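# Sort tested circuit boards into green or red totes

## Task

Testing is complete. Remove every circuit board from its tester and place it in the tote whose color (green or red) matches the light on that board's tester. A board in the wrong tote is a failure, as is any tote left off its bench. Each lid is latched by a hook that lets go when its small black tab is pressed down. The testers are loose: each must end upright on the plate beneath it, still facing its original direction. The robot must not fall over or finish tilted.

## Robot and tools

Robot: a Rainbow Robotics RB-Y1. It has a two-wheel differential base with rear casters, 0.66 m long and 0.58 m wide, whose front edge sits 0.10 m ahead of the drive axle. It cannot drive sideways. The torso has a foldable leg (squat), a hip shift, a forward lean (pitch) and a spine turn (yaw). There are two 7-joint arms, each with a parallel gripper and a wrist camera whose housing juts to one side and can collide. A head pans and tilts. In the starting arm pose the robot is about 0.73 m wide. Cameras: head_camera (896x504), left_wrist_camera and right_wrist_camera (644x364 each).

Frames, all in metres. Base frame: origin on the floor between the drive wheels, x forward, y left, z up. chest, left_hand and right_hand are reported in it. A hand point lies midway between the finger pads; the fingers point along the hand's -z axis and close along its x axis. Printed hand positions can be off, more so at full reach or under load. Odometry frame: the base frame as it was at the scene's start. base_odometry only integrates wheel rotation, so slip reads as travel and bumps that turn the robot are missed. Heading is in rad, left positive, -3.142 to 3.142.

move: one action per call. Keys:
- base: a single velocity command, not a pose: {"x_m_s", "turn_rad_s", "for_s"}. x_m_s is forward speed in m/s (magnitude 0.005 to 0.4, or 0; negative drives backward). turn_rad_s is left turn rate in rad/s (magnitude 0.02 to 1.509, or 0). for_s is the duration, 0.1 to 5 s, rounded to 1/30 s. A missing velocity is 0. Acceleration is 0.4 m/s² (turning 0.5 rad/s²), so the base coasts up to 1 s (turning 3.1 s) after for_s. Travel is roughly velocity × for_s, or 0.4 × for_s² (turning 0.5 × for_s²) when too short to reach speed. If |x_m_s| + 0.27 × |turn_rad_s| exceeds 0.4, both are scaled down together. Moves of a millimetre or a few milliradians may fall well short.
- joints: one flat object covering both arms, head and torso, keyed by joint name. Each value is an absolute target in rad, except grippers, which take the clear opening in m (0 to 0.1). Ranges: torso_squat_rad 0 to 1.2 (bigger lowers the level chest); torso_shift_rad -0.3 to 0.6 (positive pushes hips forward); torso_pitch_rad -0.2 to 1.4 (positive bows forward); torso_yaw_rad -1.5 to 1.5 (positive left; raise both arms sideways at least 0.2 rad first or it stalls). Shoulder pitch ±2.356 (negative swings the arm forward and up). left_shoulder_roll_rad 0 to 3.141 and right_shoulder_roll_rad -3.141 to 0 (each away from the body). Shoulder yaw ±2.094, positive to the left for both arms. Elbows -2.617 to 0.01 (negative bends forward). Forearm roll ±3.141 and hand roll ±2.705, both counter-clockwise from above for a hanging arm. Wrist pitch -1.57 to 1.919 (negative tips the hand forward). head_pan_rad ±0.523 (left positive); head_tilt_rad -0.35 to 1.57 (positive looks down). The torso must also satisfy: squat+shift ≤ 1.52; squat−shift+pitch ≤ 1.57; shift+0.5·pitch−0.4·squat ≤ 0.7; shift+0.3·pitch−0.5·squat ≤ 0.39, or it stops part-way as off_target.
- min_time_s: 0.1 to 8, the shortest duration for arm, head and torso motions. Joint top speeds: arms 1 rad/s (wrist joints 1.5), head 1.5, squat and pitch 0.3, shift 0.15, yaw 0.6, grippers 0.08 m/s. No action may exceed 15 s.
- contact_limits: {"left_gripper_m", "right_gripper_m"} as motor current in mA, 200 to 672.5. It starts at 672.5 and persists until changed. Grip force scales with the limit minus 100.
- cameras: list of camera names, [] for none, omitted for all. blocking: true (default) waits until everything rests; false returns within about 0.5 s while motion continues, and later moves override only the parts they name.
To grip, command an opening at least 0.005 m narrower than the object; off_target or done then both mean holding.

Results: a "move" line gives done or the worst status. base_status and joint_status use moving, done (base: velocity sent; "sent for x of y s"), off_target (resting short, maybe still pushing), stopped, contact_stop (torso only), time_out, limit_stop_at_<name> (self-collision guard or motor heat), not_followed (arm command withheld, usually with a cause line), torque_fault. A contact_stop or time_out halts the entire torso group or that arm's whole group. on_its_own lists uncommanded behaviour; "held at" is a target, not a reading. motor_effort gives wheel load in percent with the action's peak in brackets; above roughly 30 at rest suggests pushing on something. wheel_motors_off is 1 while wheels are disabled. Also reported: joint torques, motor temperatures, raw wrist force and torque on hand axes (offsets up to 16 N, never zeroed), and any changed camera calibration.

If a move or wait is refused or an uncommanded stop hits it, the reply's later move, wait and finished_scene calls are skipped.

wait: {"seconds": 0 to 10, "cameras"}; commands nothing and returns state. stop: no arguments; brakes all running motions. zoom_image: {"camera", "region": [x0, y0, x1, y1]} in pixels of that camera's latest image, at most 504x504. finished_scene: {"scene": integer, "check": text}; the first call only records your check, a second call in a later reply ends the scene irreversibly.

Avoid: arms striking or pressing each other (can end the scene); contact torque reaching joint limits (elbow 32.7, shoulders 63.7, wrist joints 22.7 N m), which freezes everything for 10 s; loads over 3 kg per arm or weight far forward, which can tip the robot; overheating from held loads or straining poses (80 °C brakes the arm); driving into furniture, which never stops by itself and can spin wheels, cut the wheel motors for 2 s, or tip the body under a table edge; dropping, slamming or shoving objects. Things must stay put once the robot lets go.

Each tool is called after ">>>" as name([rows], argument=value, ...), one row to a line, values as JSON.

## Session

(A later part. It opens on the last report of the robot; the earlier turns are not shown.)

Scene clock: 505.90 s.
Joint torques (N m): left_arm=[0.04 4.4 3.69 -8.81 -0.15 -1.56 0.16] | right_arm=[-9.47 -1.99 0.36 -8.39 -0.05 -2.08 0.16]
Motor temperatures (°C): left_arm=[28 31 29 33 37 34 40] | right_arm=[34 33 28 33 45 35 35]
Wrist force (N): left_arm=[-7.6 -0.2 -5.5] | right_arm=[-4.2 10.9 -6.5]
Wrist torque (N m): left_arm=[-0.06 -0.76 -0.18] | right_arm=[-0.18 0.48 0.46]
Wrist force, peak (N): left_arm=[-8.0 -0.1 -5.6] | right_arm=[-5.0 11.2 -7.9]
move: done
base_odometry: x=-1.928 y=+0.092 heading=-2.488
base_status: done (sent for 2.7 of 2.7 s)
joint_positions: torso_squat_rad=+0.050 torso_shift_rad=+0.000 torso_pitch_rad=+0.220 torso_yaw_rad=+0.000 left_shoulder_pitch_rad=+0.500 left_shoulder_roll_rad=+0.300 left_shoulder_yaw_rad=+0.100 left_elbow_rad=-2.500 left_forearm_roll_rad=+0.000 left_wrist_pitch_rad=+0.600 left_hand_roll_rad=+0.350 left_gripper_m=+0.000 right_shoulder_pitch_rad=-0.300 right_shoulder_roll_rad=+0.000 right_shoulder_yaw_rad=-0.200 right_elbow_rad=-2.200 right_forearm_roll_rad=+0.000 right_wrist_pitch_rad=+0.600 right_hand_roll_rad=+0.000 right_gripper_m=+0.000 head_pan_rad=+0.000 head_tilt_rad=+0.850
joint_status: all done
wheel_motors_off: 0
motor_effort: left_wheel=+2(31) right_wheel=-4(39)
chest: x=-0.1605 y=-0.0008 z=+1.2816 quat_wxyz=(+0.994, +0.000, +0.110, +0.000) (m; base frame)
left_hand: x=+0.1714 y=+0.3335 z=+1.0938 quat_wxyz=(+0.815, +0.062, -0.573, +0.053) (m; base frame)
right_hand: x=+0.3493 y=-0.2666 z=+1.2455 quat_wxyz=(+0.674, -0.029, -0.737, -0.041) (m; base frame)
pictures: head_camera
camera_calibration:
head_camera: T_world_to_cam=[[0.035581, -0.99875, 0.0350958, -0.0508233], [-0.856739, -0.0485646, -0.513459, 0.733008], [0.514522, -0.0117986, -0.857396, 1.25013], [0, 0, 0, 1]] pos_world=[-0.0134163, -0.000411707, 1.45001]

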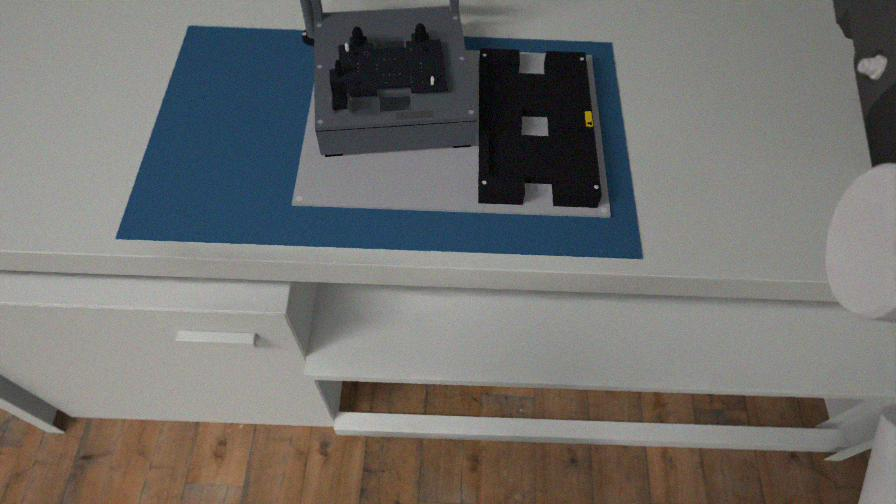

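>>> move(base={"turn_rad_s":-0.1,"for_s":0.17}, joints={"torso_yaw_rad":0.1,"right_shoulder_pitch_rad":-1.02,"right_shoulder_yaw_rad":-0.66,"right_forearm_roll_rad":0.487,"right_wrist_pitch_rad":1.9,"right_elbow_rad":-1.9,"right_hand_roll_rad":-1.5,"right_gripper_m":0.05}, cameras=[])

>>> move(joints={"torso_yaw_rad":0.49,"torso_pitch_rad":0.33,"right_shoulder_pitch_rad":-1.14,"right_elbow_rad":-1.5,"right_wrist_pitch_rad":1.919}, cameras=["right_wrist_camera"])

>>> move(base={"x_m_s":0.1,"for_s":1.0}, joints={"right_elbow_rad":-1.35,"right_wrist_pitch_rad":1.88}, cameras=["right_wrist_camera","head_camera"])

Scene clock: 530.33 s.
Joint torques (N m): left_arm=[0.37 4.54 3.76 -8.77 -0.11 -1.55 0.06] | right_arm=[-17.43 -6.03 3.53 -5.13 -0.34 -1.36 0.37]
Motor temperatures (°C): left_arm=[28 31 29 33 37 34 40] | right_arm=[34 33 28 33 45 35 35]
Wrist force (N): left_arm=[-7.2 -0.3 -5.5] | right_arm=[2.6 7.7 -12.0]
Wrist torque (N m): left_arm=[-0.04 -0.74 -0.14] | right_arm=[0.10 0.86 0.52]
Wrist force, peak (N): left_arm=[-7.9 -0.4 -5.6] | right_arm=[2.5 7.9 -12.3]
move: done
base_odometry: x=-1.928 y=+0.092 heading=-2.501
base_status: done (sent for 0.17 of 0.17 s)
joint_positions: torso_squat_rad=+0.050 torso_shift_rad=+0.000 torso_pitch_rad=+0.220 torso_yaw_rad=+0.100 left_shoulder_pitch_rad=+0.500 left_shoulder_roll_rad=+0.300 left_shoulder_yaw_rad=+0.100 left_elbow_rad=-2.500 left_forearm_roll_rad=+0.000 left_wrist_pitch_rad=+0.600 left_hand_roll_rad=+0.350 left_gripper_m=+0.000 right_shoulder_pitch_rad=-1.020 right_shoulder_roll_rad=+0.000 right_shoulder_yaw_rad=-0.660 right_elbow_rad=-1.900 right_forearm_roll_rad=+0.487 right_wrist_pitch_rad=+1.900 right_hand_roll_rad=-1.500 right_gripper_m=+0.050 head_pan_rad=+0.000 head_tilt_rad=+0.850
joint_status: all done
wheel_motors_off: 0
motor_effort: left_wheel=+4(25) right_wheel=-6(23)
chest: x=-0.1605 y=-0.0008 z=+1.2816 quat_wxyz=(+0.993, +0.006, +0.110, +0.050) (m; base frame)
left_hand: x=+0.1371 y=+0.3683 z=+1.1016 quat_wxyz=(+0.811, +0.099, -0.570, +0.087) (m; base frame)
right_hand: x=+0.3546 y=-0.2938 z=+1.1599 quat_wxyz=(+0.513, +0.170, -0.227, -0.810) (m; base frame)
pictures: none
No camera images: "cameras" was empty.

Scene clock: 531.77 s.
Joint torques (N m): left_arm=[1.53 5.64 5 -8.12 -0.29 -1.41 0.11] | right_arm=[-20.98 -2.88 4.41 -6.41 -0.2 -0.3 0.33]
Motor temperatures (°C): left_arm=[28 31 29 33 37 34 40] | right_arm=[34 33 28 33 45 35 35]
Wrist force (N): left_arm=[-7.4 -1.2 -5.5] | right_arm=[3.0 9.8 -13.4]
Wrist torque (N m): left_arm=[0.00 -0.76 -0.17] | right_arm=[-0.01 0.92 0.54]
Wrist force, peak (N): left_arm=[-7.9 -0.7 -5.8] | right_arm=[2.5 9.5 -13.8]
move: done
base_odometry: x=-1.928 y=+0.092 heading=-2.501
base_status: not commanded
joint_positions: torso_squat_rad=+0.050 torso_shift_rad=+0.000 torso_pitch_rad=+0.330 torso_yaw_rad=+0.490 left_shoulder_pitch_rad=+0.500 left_shoulder_roll_rad=+0.300 left_shoulder_yaw_rad=+0.100 left_elbow_rad=-2.500 left_forearm_roll_rad=+0.000 left_wrist_pitch_rad=+0.600 left_hand_roll_rad=+0.350 left_gripper_m=+0.000 right_shoulder_pitch_rad=-1.140 right_shoulder_roll_rad=+0.000 right_shoulder_yaw_rad=-0.660 right_elbow_rad=-1.500 right_forearm_roll_rad=+0.487 right_wrist_pitch_rad=+1.919 right_hand_roll_rad=-1.500 right_gripper_m=+0.050 head_pan_rad=+0.000 head_tilt_rad=+0.850
joint_status: all done
wheel_motors_off: 0
motor_effort: left_wheel=+6(7) right_wheel=-7(9)
chest: x=-0.1278 y=-0.0007 z=+1.2724 quat_wxyz=(+0.957, +0.040, +0.159, +0.239) (m; base frame)
left_hand: x=-0.0079 y=+0.4660 z=+1.1143 quat_wxyz=(+0.803, +0.251, -0.501, +0.201) (m; base frame)
right_hand: x=+0.4263 y=+0.0033 z=+1.0254 quat_wxyz=(+0.744, +0.099, -0.027, -0.660) (m; base frame)
pictures: right_wrist_camera
camera_calibration:
right_wrist_camera: T_world_to_cam=[[-0.103376, 0.991553, 0.0783275, -0.0370374], [0.800883, 0.0362806, 0.597721, -0.921213], [0.589831, 0.124521, -0.797868, 0.638023], [0, 0, 0, 1]] pos_world=[0.357629, -0.00930072, 1.06259]

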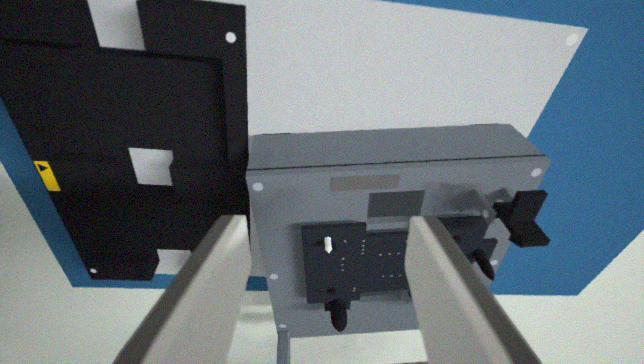

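Scene clock: 533.33 s.
Joint torques (N m): left_arm=[1.55 5.56 5.14 -8.06 -0.34 -1.42 0.08] | right_arm=[-21.1 -2.81 4.37 -6.52 -0.16 -0.39 0.41]
Motor temperatures (°C): left_arm=[28 31 29 33 37 34 40] | right_arm=[34 33 28 33 45 35 35]
Wrist force (N): left_arm=[-7.5 -1.1 -5.9] | right_arm=[2.6 10.2 -13.1]
Wrist torque (N m): left_arm=[0.00 -0.76 -0.17] | right_arm=[-0.05 0.86 0.53]
Wrist force, peak (N): left_arm=[-7.6 -1.3 -6.0] | right_arm=[2.9 10.5 -13.4]
move: done
base_odometry: x=-2.008 y=+0.032 heading=-2.502
base_status: done (sent for 1 of 1 s)
joint_positions: torso_squat_rad=+0.050 torso_shift_rad=+0.000 torso_pitch_rad=+0.330 torso_yaw_rad=+0.490 left_shoulder_pitch_rad=+0.500 left_shoulder_roll_rad=+0.300 left_shoulder_yaw_rad=+0.100 left_elbow_rad=-2.500 left_forearm_roll_rad=+0.000 left_wrist_pitch_rad=+0.600 left_hand_roll_rad=+0.350 left_gripper_m=+0.000 right_shoulder_pitch_rad=-1.140 right_shoulder_roll_rad=+0.000 right_shoulder_yaw_rad=-0.660 right_elbow_rad=-1.350 right_forearm_roll_rad=+0.487 right_wrist_pitch_rad=+1.880 right_hand_roll_rad=-1.500 right_gripper_m=+0.050 head_pan_rad=+0.000 head_tilt_rad=+0.850
joint_status: all done
wheel_motors_off: 0
motor_effort: left_wheel=-3(23) right_wheel=+0(31)
chest: x=-0.1277 y=-0.0008 z=+1.2724 quat_wxyz=(+0.957, +0.040, +0.159, +0.239) (m; base frame)
left_hand: x=-0.0078 y=+0.4660 z=+1.1143 quat_wxyz=(+0.804, +0.251, -0.501, +0.201) (m; base frame)
right_hand: x=+0.4146 y=+0.0181 z=+0.9913 quat_wxyz=(+0.769, +0.058, -0.005, -0.637) (m; base frame)
pictures: head_camera, right_wrist_camera
camera_calibration:
head_camera: T_world_to_cam=[[0.480993, -0.868442, -0.120226, 0.202946], [-0.805496, -0.383597, -0.451696, 0.684042], [0.346154, 0.314104, -0.884034, 1.23799], [0, 0, 0, 1]] pos_world=[0.0248425, 0.0497852, 1.42781]
right_wrist_camera: T_world_to_cam=[[-0.167841, 0.984473, 0.0514024, 0.00330864], [0.843111, 0.116328, 0.525006, -0.838861], [0.510875, 0.131456, -0.849545, 0.699681], [0, 0, 0, 1]] pos_world=[0.350359, 0.00234908, 1.03465]

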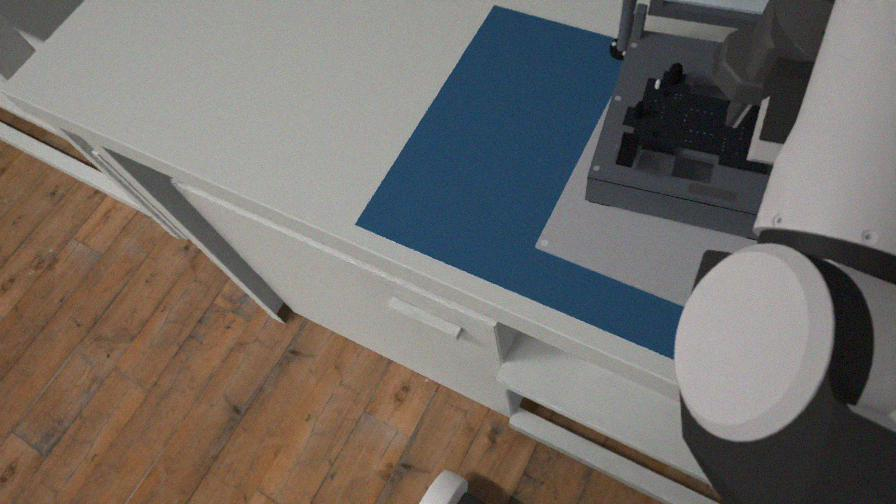

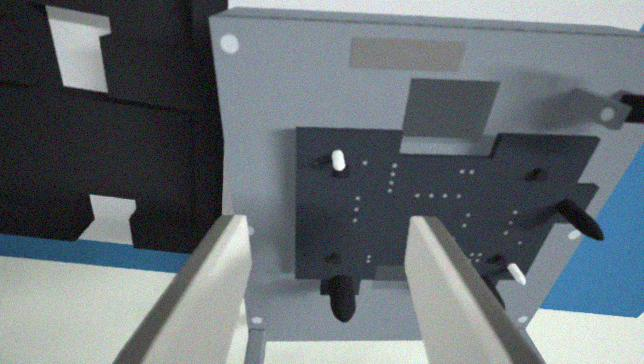

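>>> move(base={"x_m_s":0.05,"for_s":0.6}, joints={"torso_yaw_rad":0.475,"right_elbow_rad":-1.26,"right_wrist_pitch_rad":1.845}, cameras=["right_wrist_camera"])

Scene clock: 541.40 s.
Joint torques (N m): left_arm=[1.55 5.51 5.03 -8.15 -0.32 -1.43 0.17] | right_arm=[-21.02 -2.41 3.86 -6.44 -0.13 -0.21 0.37]
Motor temperatures (°C): left_arm=[28 31 29 33 37 34 40] | right_arm=[35 33 28 33 45 35 35]
Wrist force (N): left_arm=[-7.6 -1.0 -5.8] | right_arm=[2.5 10.4 -13.2]
Wrist torque (N m): left_arm=[0.01 -0.78 -0.17] | right_arm=[-0.06 0.85 0.52]
Wrist force, peak (N): left_arm=[-7.5 -1.7 -6.4] | right_arm=[2.5 10.5 -14.2]
move: done
base_odometry: x=-2.032 y=+0.014 heading=-2.502
base_status: done (sent for 0.6 of 0.6 s)
joint_positions: torso_squat_rad=+0.050 torso_shift_rad=+0.000 torso_pitch_rad=+0.330 torso_yaw_rad=+0.475 left_shoulder_pitch_rad=+0.500 left_shoulder_roll_rad=+0.300 left_shoulder_yaw_rad=+0.100 left_elbow_rad=-2.500 left_forearm_roll_rad=+0.000 left_wrist_pitch_rad=+0.600 left_hand_roll_rad=+0.350 left_gripper_m=+0.000 right_shoulder_pitch_rad=-1.140 right_shoulder_roll_rad=+0.000 right_shoulder_yaw_rad=-0.660 right_elbow_rad=-1.260 right_forearm_roll_rad=+0.487 right_wrist_pitch_rad=+1.845 right_hand_roll_rad=-1.500 right_gripper_m=+0.050 head_pan_rad=+0.000 head_tilt_rad=+0.850
joint_status: all done
wheel_motors_off: 0
motor_effort: left_wheel=-5(18) right_wheel=+6(25)
chest: x=-0.1278 y=-0.0008 z=+1.2724 quat_wxyz=(+0.959, +0.039, +0.159, +0.232) (m; base frame)
left_hand: x=-0.0013 y=+0.4634 z=+1.1121 quat_wxyz=(+0.806, +0.245, -0.502, +0.196) (m; base frame)
right_hand: x=+0.4079 y=+0.0174 z=+0.9711 quat_wxyz=(+0.778, +0.035, +0.003, -0.627) (m; base frame)
pictures: right_wrist_camera
camera_calibration:
right_wrist_camera: T_world_to_cam=[[-0.193498, 0.980517, 0.0338345, 0.0315155], [0.859358, 0.152748, 0.488028, -0.79394], [0.473352, 0.123508, -0.872172, 0.723439], [0, 0, 0, 1]] pos_world=[0.345936, 0.00102013, 1.01736]

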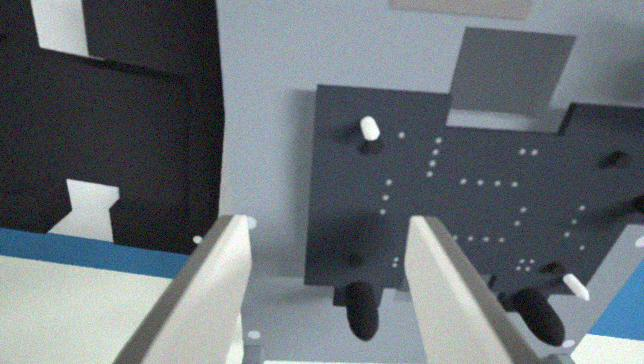

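>>> move(base={"x_m_s":0.05,"for_s":0.44}, joints={"torso_yaw_rad":0.491,"right_elbow_rad":-1.225,"right_wrist_pitch_rad":1.83}, cameras=["right_wrist_camera"])

Scene clock: 546.53 s.
Joint torques (N m): left_arm=[1.32 5.43 4.92 -8.1 -0.23 -1.41 0.12] | right_arm=[-21.24 -2.65 4.09 -6.59 -0.21 -0.22 0.34]
Motor temperatures (°C): left_arm=[28 31 29 33 37 34 40] | right_arm=[35 33 28 33 45 35 35]
Wrist force (N): left_arm=[-7.5 -1.2 -5.7] | right_arm=[2.6 10.6 -13.3]
Wrist torque (N m): left_arm=[0.01 -0.78 -0.16] | right_arm=[-0.06 0.89 0.52]
Wrist force, peak (N): left_arm=[-7.9 -1.3 -5.9] | right_arm=[2.8 10.9 -13.7]
move: done
base_odometry: x=-2.049 y=+0.001 heading=-2.502
base_status: done (sent for 0.43 of 0.43 s)
joint_positions: torso_squat_rad=+0.050 torso_shift_rad=+0.000 torso_pitch_rad=+0.330 torso_yaw_rad=+0.491 left_shoulder_pitch_rad=+0.500 left_shoulder_roll_rad=+0.300 left_shoulder_yaw_rad=+0.100 left_elbow_rad=-2.500 left_forearm_roll_rad=+0.000 left_wrist_pitch_rad=+0.600 left_hand_roll_rad=+0.350 left_gripper_m=+0.000 right_shoulder_pitch_rad=-1.140 right_shoulder_roll_rad=+0.000 right_shoulder_yaw_rad=-0.660 right_elbow_rad=-1.225 right_forearm_roll_rad=+0.487 right_wrist_pitch_rad=+1.830 right_hand_roll_rad=-1.500 right_gripper_m=+0.050 head_pan_rad=+0.000 head_tilt_rad=+0.850
joint_status: all done
wheel_motors_off: 0
motor_effort: left_wheel=-5(14) right_wheel=+1(29)
chest: x=-0.1278 y=-0.0008 z=+1.2724 quat_wxyz=(+0.957, +0.040, +0.159, +0.240) (m; base frame)
left_hand: x=-0.0084 y=+0.4661 z=+1.1145 quat_wxyz=(+0.803, +0.251, -0.501, +0.201) (m; base frame)
right_hand: x=+0.4047 y=+0.0303 z=+0.9634 quat_wxyz=(+0.788, +0.030, +0.009, -0.615) (m; base frame)
pictures: right_wrist_camera
camera_calibration:
right_wrist_camera: T_world_to_cam=[[-0.223998, 0.973969, 0.0347824, 0.0300796], [0.860874, 0.181005, 0.475535, -0.778792], [0.45686, 0.136462, -0.879009, 0.729523], [0, 0, 0, 1]] pos_world=[0.343889, 0.0121166, 1.01055]

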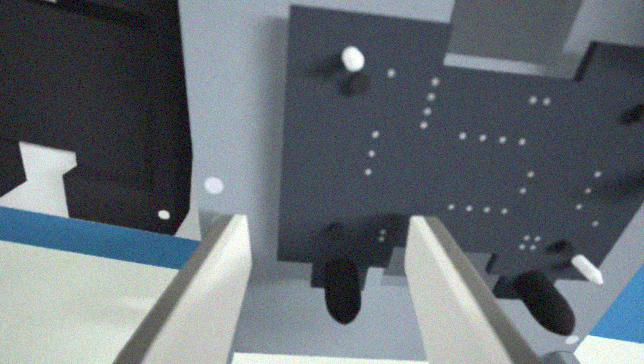

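>>> move(base={"x_m_s":0.05,"for_s":0.24}, joints={"torso_yaw_rad":0.498,"right_elbow_rad":-1.2,"right_wrist_pitch_rad":1.82}, cameras=["right_wrist_camera"])

>>> move(contact_limits={"right_gripper_m":550}, joints={"right_gripper_m":0.002}, cameras=["right_wrist_camera"])

Scene clock: 552.23 s.
Joint torques (N m): left_arm=[1.34 5.37 5.04 -8.08 -0.36 -1.37 0.11] | right_arm=[-21.18 -2.79 4.22 -6.31 0.01 -0.28 0.39]
Motor temperatures (°C): left_arm=[28 31 29 33 37 34 40] | right_arm=[35 33 28 33 45 35 35]
Wrist force (N): left_arm=[-7.5 -1.1 -5.6] | right_arm=[2.6 10.5 -13.3]
Wrist torque (N m): left_arm=[0.01 -0.75 -0.17] | right_arm=[-0.07 0.88 0.52]
Wrist force, peak (N): left_arm=[-7.8 -1.7 -6.2] | right_arm=[2.8 10.8 -13.6]
move: done
base_odometry: x=-2.059 y=-0.006 heading=-2.503
base_status: done (sent for 0.23 of 0.23 s)
joint_positions: torso_squat_rad=+0.050 torso_shift_rad=+0.000 torso_pitch_rad=+0.330 torso_yaw_rad=+0.498 left_shoulder_pitch_rad=+0.500 left_shoulder_roll_rad=+0.300 left_shoulder_yaw_rad=+0.100 left_elbow_rad=-2.500 left_forearm_roll_rad=+0.000 left_wrist_pitch_rad=+0.600 left_hand_roll_rad=+0.350 left_gripper_m=+0.000 right_shoulder_pitch_rad=-1.140 right_shoulder_roll_rad=+0.000 right_shoulder_yaw_rad=-0.660 right_elbow_rad=-1.200 right_forearm_roll_rad=+0.487 right_wrist_pitch_rad=+1.820 right_hand_roll_rad=-1.500 right_gripper_m=+0.050 head_pan_rad=+0.000 head_tilt_rad=+0.850
joint_status: all done
wheel_motors_off: 0
motor_effort: left_wheel=-6(18) right_wheel=+0(26)
chest: x=-0.1278 y=-0.0008 z=+1.2724 quat_wxyz=(+0.956, +0.041, +0.159, +0.243) (m; base frame)
left_hand: x=-0.0115 y=+0.4672 z=+1.1155 quat_wxyz=(+0.802, +0.254, -0.500, +0.203) (m; base frame)
right_hand: x=+0.4020 y=+0.0368 z=+0.9579 quat_wxyz=(+0.794, +0.026, +0.012, -0.608) (m; base frame)
pictures: right_wrist_camera
camera_calibration:
right_wrist_camera: T_world_to_cam=[[-0.241649, 0.969754, 0.0344017, 0.0309742], [0.862384, 0.198371, 0.46577, -0.766968], [0.444858, 0.14222, -0.884237, 0.734644], [0, 0, 0, 1]] pos_world=[0.342094, 0.0176253, 1.00577]

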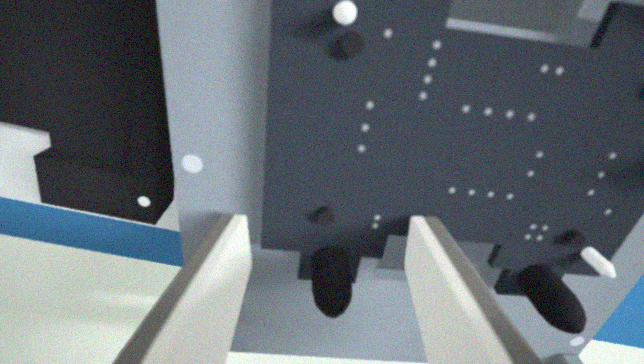

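Scene clock: 553.57 s.
Joint torques (N m): left_arm=[1.3 5.64 5.02 -8.08 -0.28 -1.42 0.16] | right_arm=[-16.87 -3.12 3.28 -4.82 1.35 0.58 0.32]
Motor temperatures (°C): left_arm=[28 31 29 33 37 34 40] | right_arm=[35 33 28 33 45 35 35]
Wrist force (N): left_arm=[-7.4 -0.9 -5.5] | right_arm=[-3.4 14.3 -5.9]
Wrist torque (N m): left_arm=[-0.01 -0.77 -0.18] | right_arm=[0.09 0.87 0.53]
Wrist force, peak (N): left_arm=[-8.0 -1.2 -5.8] | right_arm=[22.4 7.7 -7.9]
move: off_target
base_odometry: x=-2.059 y=-0.006 heading=-2.502
base_status: not commanded
joint_positions: torso_squat_rad=+0.050 torso_shift_rad=+0.000 torso_pitch_rad=+0.329 torso_yaw_rad=+0.498 left_shoulder_pitch_rad=+0.500 left_shoulder_roll_rad=+0.300 left_shoulder_yaw_rad=+0.100 left_elbow_rad=-2.500 left_forearm_roll_rad=+0.000 left_wrist_pitch_rad=+0.600 left_hand_roll_rad=+0.350 left_gripper_m=+0.000 right_shoulder_pitch_rad=-1.141 right_shoulder_roll_rad=+0.000 right_shoulder_yaw_rad=-0.660 right_elbow_rad=-1.201 right_forearm_roll_rad=+0.487 right_wrist_pitch_rad=+1.820 right_hand_roll_rad=-1.500 right_gripper_m=+0.010 head_pan_rad=+0.000 head_tilt_rad=+0.850
joint_status: right_gripper_m off_target (ended at +0.010, target +0.002)
wheel_motors_off: 0
motor_effort: left_wheel=-2(7) right_wheel=+2(4)
contact_limits: right_gripper_m 550 mA
chest: x=-0.1280 y=-0.0007 z=+1.2724 quat_wxyz=(+0.956, +0.041, +0.159, +0.243) (m; base frame)
left_hand: x=-0.0117 y=+0.4673 z=+1.1156 quat_wxyz=(+0.802, +0.254, -0.501, +0.203) (m; base frame)
right_hand: x=+0.4023 y=+0.0373 z=+0.9587 quat_wxyz=(+0.794, +0.027, +0.012, -0.607) (m; base frame)
pictures: right_wrist_camera
camera_calibration:
right_wrist_camera: T_world_to_cam=[[-0.242076, 0.96963, 0.0348723, 0.0302549], [0.861474, 0.198261, 0.467499, -0.768966], [0.446387, 0.143212, -0.883306, 0.733632], [0, 0, 0, 1]] pos_world=[0.342284, 0.0180548, 1.00646]

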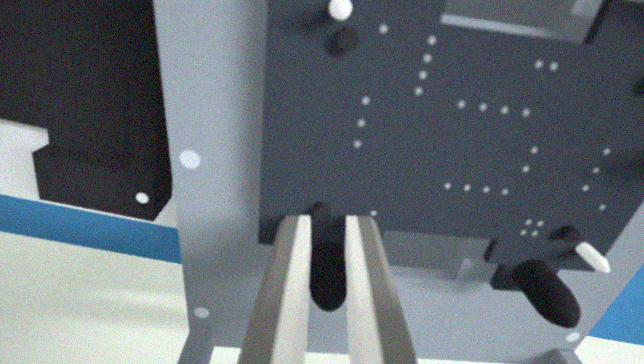

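>>> move(base={"x_m_s":-0.05,"for_s":0.4}, joints={"torso_yaw_rad":0.482,"right_hand_roll_rad":-1.615}, cameras=["head_camera"])

>>> move(joints={"right_gripper_m":0.05}, cameras=[])

>>> move(base={"x_m_s":-0.1,"for_s":0.6}, joints={"right_elbow_rad":-1.5,"right_wrist_pitch_rad":1.919}, cameras=[])

>>> move(joints={"torso_yaw_rad":0,"torso_pitch_rad":0.22,"right_shoulder_pitch_rad":-0.3,"right_elbow_rad":-2.2}, cameras=["head_camera"])

Scene clock: 569.60 s.
Joint torques (N m): left_arm=[1.2 5.64 5.12 -8.14 -0.36 -1.44 0.13] | right_arm=[-16.11 1.99 2.12 -3.68 -0.26 1.82 0.05]
Motor temperatures (°C): left_arm=[28 31 29 33 37 34 40] | right_arm=[35 33 28 32 45 35 35]
Wrist force (N): left_arm=[-7.6 -1.2 -5.5] | right_arm=[2.8 18.3 -7.7]
Wrist torque (N m): left_arm=[0.01 -0.78 -0.17] | right_arm=[0.17 0.82 0.51]
Wrist force, peak (N): left_arm=[-7.8 -1.5 -6.4] | right_arm=[-25.1 31.2 -6.4]
move: done
base_odometry: x=-2.043 y=+0.006 heading=-2.502
base_status: done (sent for 0.4 of 0.4 s)
joint_positions: torso_squat_rad=+0.050 torso_shift_rad=+0.000 torso_pitch_rad=+0.330 torso_yaw_rad=+0.482 left_shoulder_pitch_rad=+0.500 left_shoulder_roll_rad=+0.300 left_shoulder_yaw_rad=+0.100 left_elbow_rad=-2.500 left_forearm_roll_rad=+0.000 left_wrist_pitch_rad=+0.600 left_hand_roll_rad=+0.350 left_gripper_m=+0.000 right_shoulder_pitch_rad=-1.142 right_shoulder_roll_rad=-0.001 right_shoulder_yaw_rad=-0.659 right_elbow_rad=-1.201 right_forearm_roll_rad=+0.487 right_wrist_pitch_rad=+1.820 right_hand_roll_rad=-1.615 right_gripper_m=+0.010 head_pan_rad=+0.000 head_tilt_rad=+0.850
joint_status: all done
wheel_motors_off: 0
motor_effort: left_wheel=-2(18) right_wheel=+1(30)
contact_limits: right_gripper_m 550 mA
chest: x=-0.1279 y=-0.0008 z=+1.2724 quat_wxyz=(+0.958, +0.040, +0.159, +0.235) (m; base frame)
left_hand: x=-0.0045 y=+0.4646 z=+1.1132 quat_wxyz=(+0.805, +0.248, -0.502, +0.198) (m; base frame)
right_hand: x=+0.4035 y=+0.0269 z=+0.9588 quat_wxyz=(+0.752, +0.024, +0.011, -0.658) (m; base frame)
pictures: head_camera
camera_calibration:
head_camera: T_world_to_cam=[[0.474443, -0.872367, -0.117813, 0.199123], [-0.808227, -0.378655, -0.450986, 0.682655], [0.348815, 0.309187, -0.884721, 1.2393], [0, 0, 0, 1]] pos_world=[0.0249817, 0.0490239, 1.42776]

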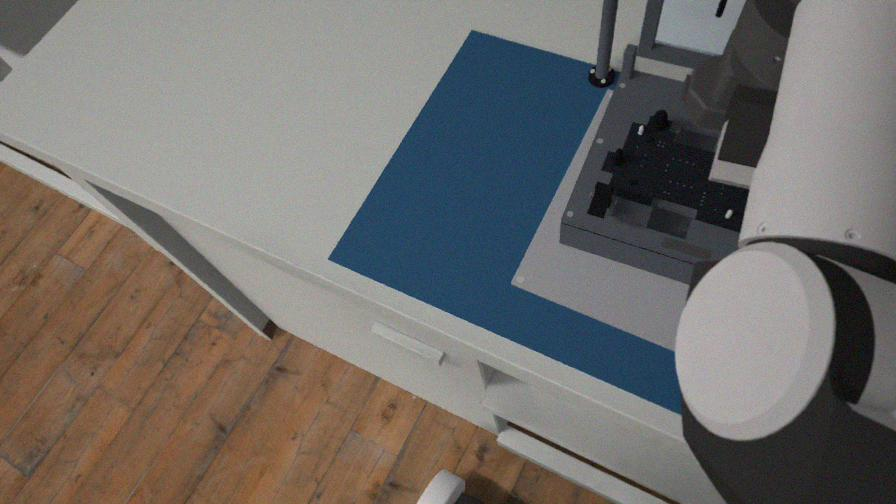

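Scene clock: 570.53 s.
Joint torques (N m): left_arm=[1.18 5.51 4.95 -8.08 -0.28 -1.35 0.07] | right_arm=[-19.5 -1.66 3.11 -5.99 0.02 0.11 0.05]
Motor temperatures (°C): left_arm=[28 31 29 33 37 34 40] | right_arm=[35 33 28 32 45 35 35]
Wrist force (N): left_arm=[-7.6 -1.0 -5.6] | right_arm=[2.9 10.5 -13.1]
Wrist torque (N m): left_arm=[-0.01 -0.78 -0.17] | right_arm=[-0.05 0.90 0.51]
Wrist force, peak (N): left_arm=[-7.6 -1.3 -6.0] | right_arm=[2.7 10.7 -13.4]
move: done
base_odometry: x=-2.043 y=+0.006 heading=-2.502
base_status: not commanded
joint_positions: torso_squat_rad=+0.050 torso_shift_rad=+0.000 torso_pitch_rad=+0.330 torso_yaw_rad=+0.482 left_shoulder_pitch_rad=+0.500 left_shoulder_roll_rad=+0.300 left_shoulder_yaw_rad=+0.100 left_elbow_rad=-2.500 left_forearm_roll_rad=+0.000 left_wrist_pitch_rad=+0.600 left_hand_roll_rad=+0.350 left_gripper_m=+0.000 right_shoulder_pitch_rad=-1.141 right_shoulder_roll_rad=+0.000 right_shoulder_yaw_rad=-0.660 right_elbow_rad=-1.200 right_forearm_roll_rad=+0.487 right_wrist_pitch_rad=+1.820 right_hand_roll_rad=-1.615 right_gripper_m=+0.050 head_pan_rad=+0.000 head_tilt_rad=+0.850
joint_status: all done
wheel_motors_off: 0
motor_effort: left_wheel=-2(2) right_wheel=+2(3)
contact_limits: right_gripper_m 550 mA
chest: x=-0.1279 y=-0.0008 z=+1.2724 quat_wxyz=(+0.958, +0.040, +0.159, +0.235) (m; base frame)
left_hand: x=-0.0045 y=+0.4646 z=+1.1132 quat_wxyz=(+0.805, +0.248, -0.502, +0.198) (m; base frame)
right_hand: x=+0.4028 y=+0.0271 z=+0.9581 quat_wxyz=(+0.753, +0.023, +0.012, -0.658) (m; base frame)
pictures: none
No camera images: "cameras" was empty.

Scene clock: 571.70 s.
Joint torques (N m): left_arm=[1.25 5.46 4.88 -8.05 -0.33 -1.43 0.11] | right_arm=[-20.18 -2.45 3.67 -6.3 -0.09 -0.45 0.1]
Motor temperatures (°C): left_arm=[28 31 29 33 37 34 40] | right_arm=[35 33 28 32 45 35 35]
Wrist force (N): left_arm=[-7.4 -1.1 -6.0] | right_arm=[3.1 9.7 -13.3]
Wrist torque (N m): left_arm=[0.00 -0.78 -0.18] | right_arm=[-0.02 0.90 0.52]
Wrist force, peak (N): left_arm=[-7.9 -1.5 -5.9] | right_arm=[2.4 10.9 -13.8]
move: done
base_odometry: x=-1.994 y=+0.042 heading=-2.502
base_status: done (sent for 0.6 of 0.6 s)
joint_positions: torso_squat_rad=+0.050 torso_shift_rad=+0.000 torso_pitch_rad=+0.330 torso_yaw_rad=+0.482 left_shoulder_pitch_rad=+0.500 left_shoulder_roll_rad=+0.300 left_shoulder_yaw_rad=+0.100 left_elbow_rad=-2.500 left_forearm_roll_rad=+0.000 left_wrist_pitch_rad=+0.600 left_hand_roll_rad=+0.350 left_gripper_m=+0.000 right_shoulder_pitch_rad=-1.140 right_shoulder_roll_rad=+0.000 right_shoulder_yaw_rad=-0.660 right_elbow_rad=-1.500 right_forearm_roll_rad=+0.487 right_wrist_pitch_rad=+1.919 right_hand_roll_rad=-1.615 right_gripper_m=+0.050 head_pan_rad=+0.000 head_tilt_rad=+0.850
joint_status: all done
wheel_motors_off: 0
motor_effort: left_wheel=+6(21) right_wheel=-2(24)
contact_limits: right_gripper_m 550 mA
chest: x=-0.1279 y=-0.0008 z=+1.2724 quat_wxyz=(+0.958, +0.040, +0.159, +0.235) (m; base frame)
left_hand: x=-0.0045 y=+0.4646 z=+1.1132 quat_wxyz=(+0.805, +0.248, -0.502, +0.198) (m; base frame)
right_hand: x=+0.4263 y=-0.0016 z=+1.0256 quat_wxyz=(+0.702, +0.100, -0.022, -0.705) (m; base frame)
pictures: none
No camera images: "cameras" was empty.

Scene clock: 573.30 s.
Joint torques (N m): left_arm=[0.13 4.12 3.65 -8.71 -0.19 -1.58 0.11] | right_arm=[-8.76 -6.05 0.94 -7.17 0.35 -0.72 0.05]
Motor temperatures (°C): left_arm=[28 31 29 33 37 34 40] | right_arm=[35 33 28 32 45 35 35]
Wrist force (N): left_arm=[-7.5 0.0 -5.2] | right_arm=[0.3 8.8 -12.5]
Wrist torque (N m): left_arm=[-0.07 -0.75 -0.16] | right_arm=[0.02 0.73 0.49]
Wrist force, peak (N): left_arm=[-7.8 -0.4 -5.8] | right_arm=[1.5 10.0 -13.9]
move: done
base_odometry: x=-1.994 y=+0.042 heading=-2.502
base_status: not commanded
joint_positions: torso_squat_rad=+0.050 torso_shift_rad=+0.000 torso_pitch_rad=+0.220 torso_yaw_rad=+0.000 left_shoulder_pitch_rad=+0.500 left_shoulder_roll_rad=+0.300 left_shoulder_yaw_rad=+0.100 left_elbow_rad=-2.500 left_forearm_roll_rad=+0.000 left_wrist_pitch_rad=+0.600 left_hand_roll_rad=+0.350 left_gripper_m=+0.000 right_shoulder_pitch_rad=-0.300 right_shoulder_roll_rad=+0.000 right_shoulder_yaw_rad=-0.660 right_elbow_rad=-2.200 right_forearm_roll_rad=+0.487 right_wrist_pitch_rad=+1.919 right_hand_roll_rad=-1.615 right_gripper_m=+0.050 head_pan_rad=+0.000 head_tilt_rad=+0.850
joint_status: all done
wheel_motors_off: 0
motor_effort: left_wheel=+6(8) right_wheel=-6(8)
contact_limits: right_gripper_m 550 mA
chest: x=-0.1606 y=-0.0008 z=+1.2816 quat_wxyz=(+0.994, +0.000, +0.110, +0.000) (m; base frame)
left_hand: x=+0.1714 y=+0.3335 z=+1.0939 quat_wxyz=(+0.815, +0.062, -0.574, +0.053) (m; base frame)
right_hand: x=+0.0833 y=-0.4635 z=+1.0175 quat_wxyz=(+0.341, -0.085, -0.228, -0.908) (m; base frame)
pictures: head_camera
camera_calibration:
head_camera: T_world_to_cam=[[0.0354988, -0.998755, 0.0350494, -0.0508109], [-0.856702, -0.0484711, -0.513529, 0.733039], [0.514589, -0.0117972, -0.857356, 1.25014], [0, 0, 0, 1]] pos_world=[-0.0135073, -0.000468249, 1.45003]

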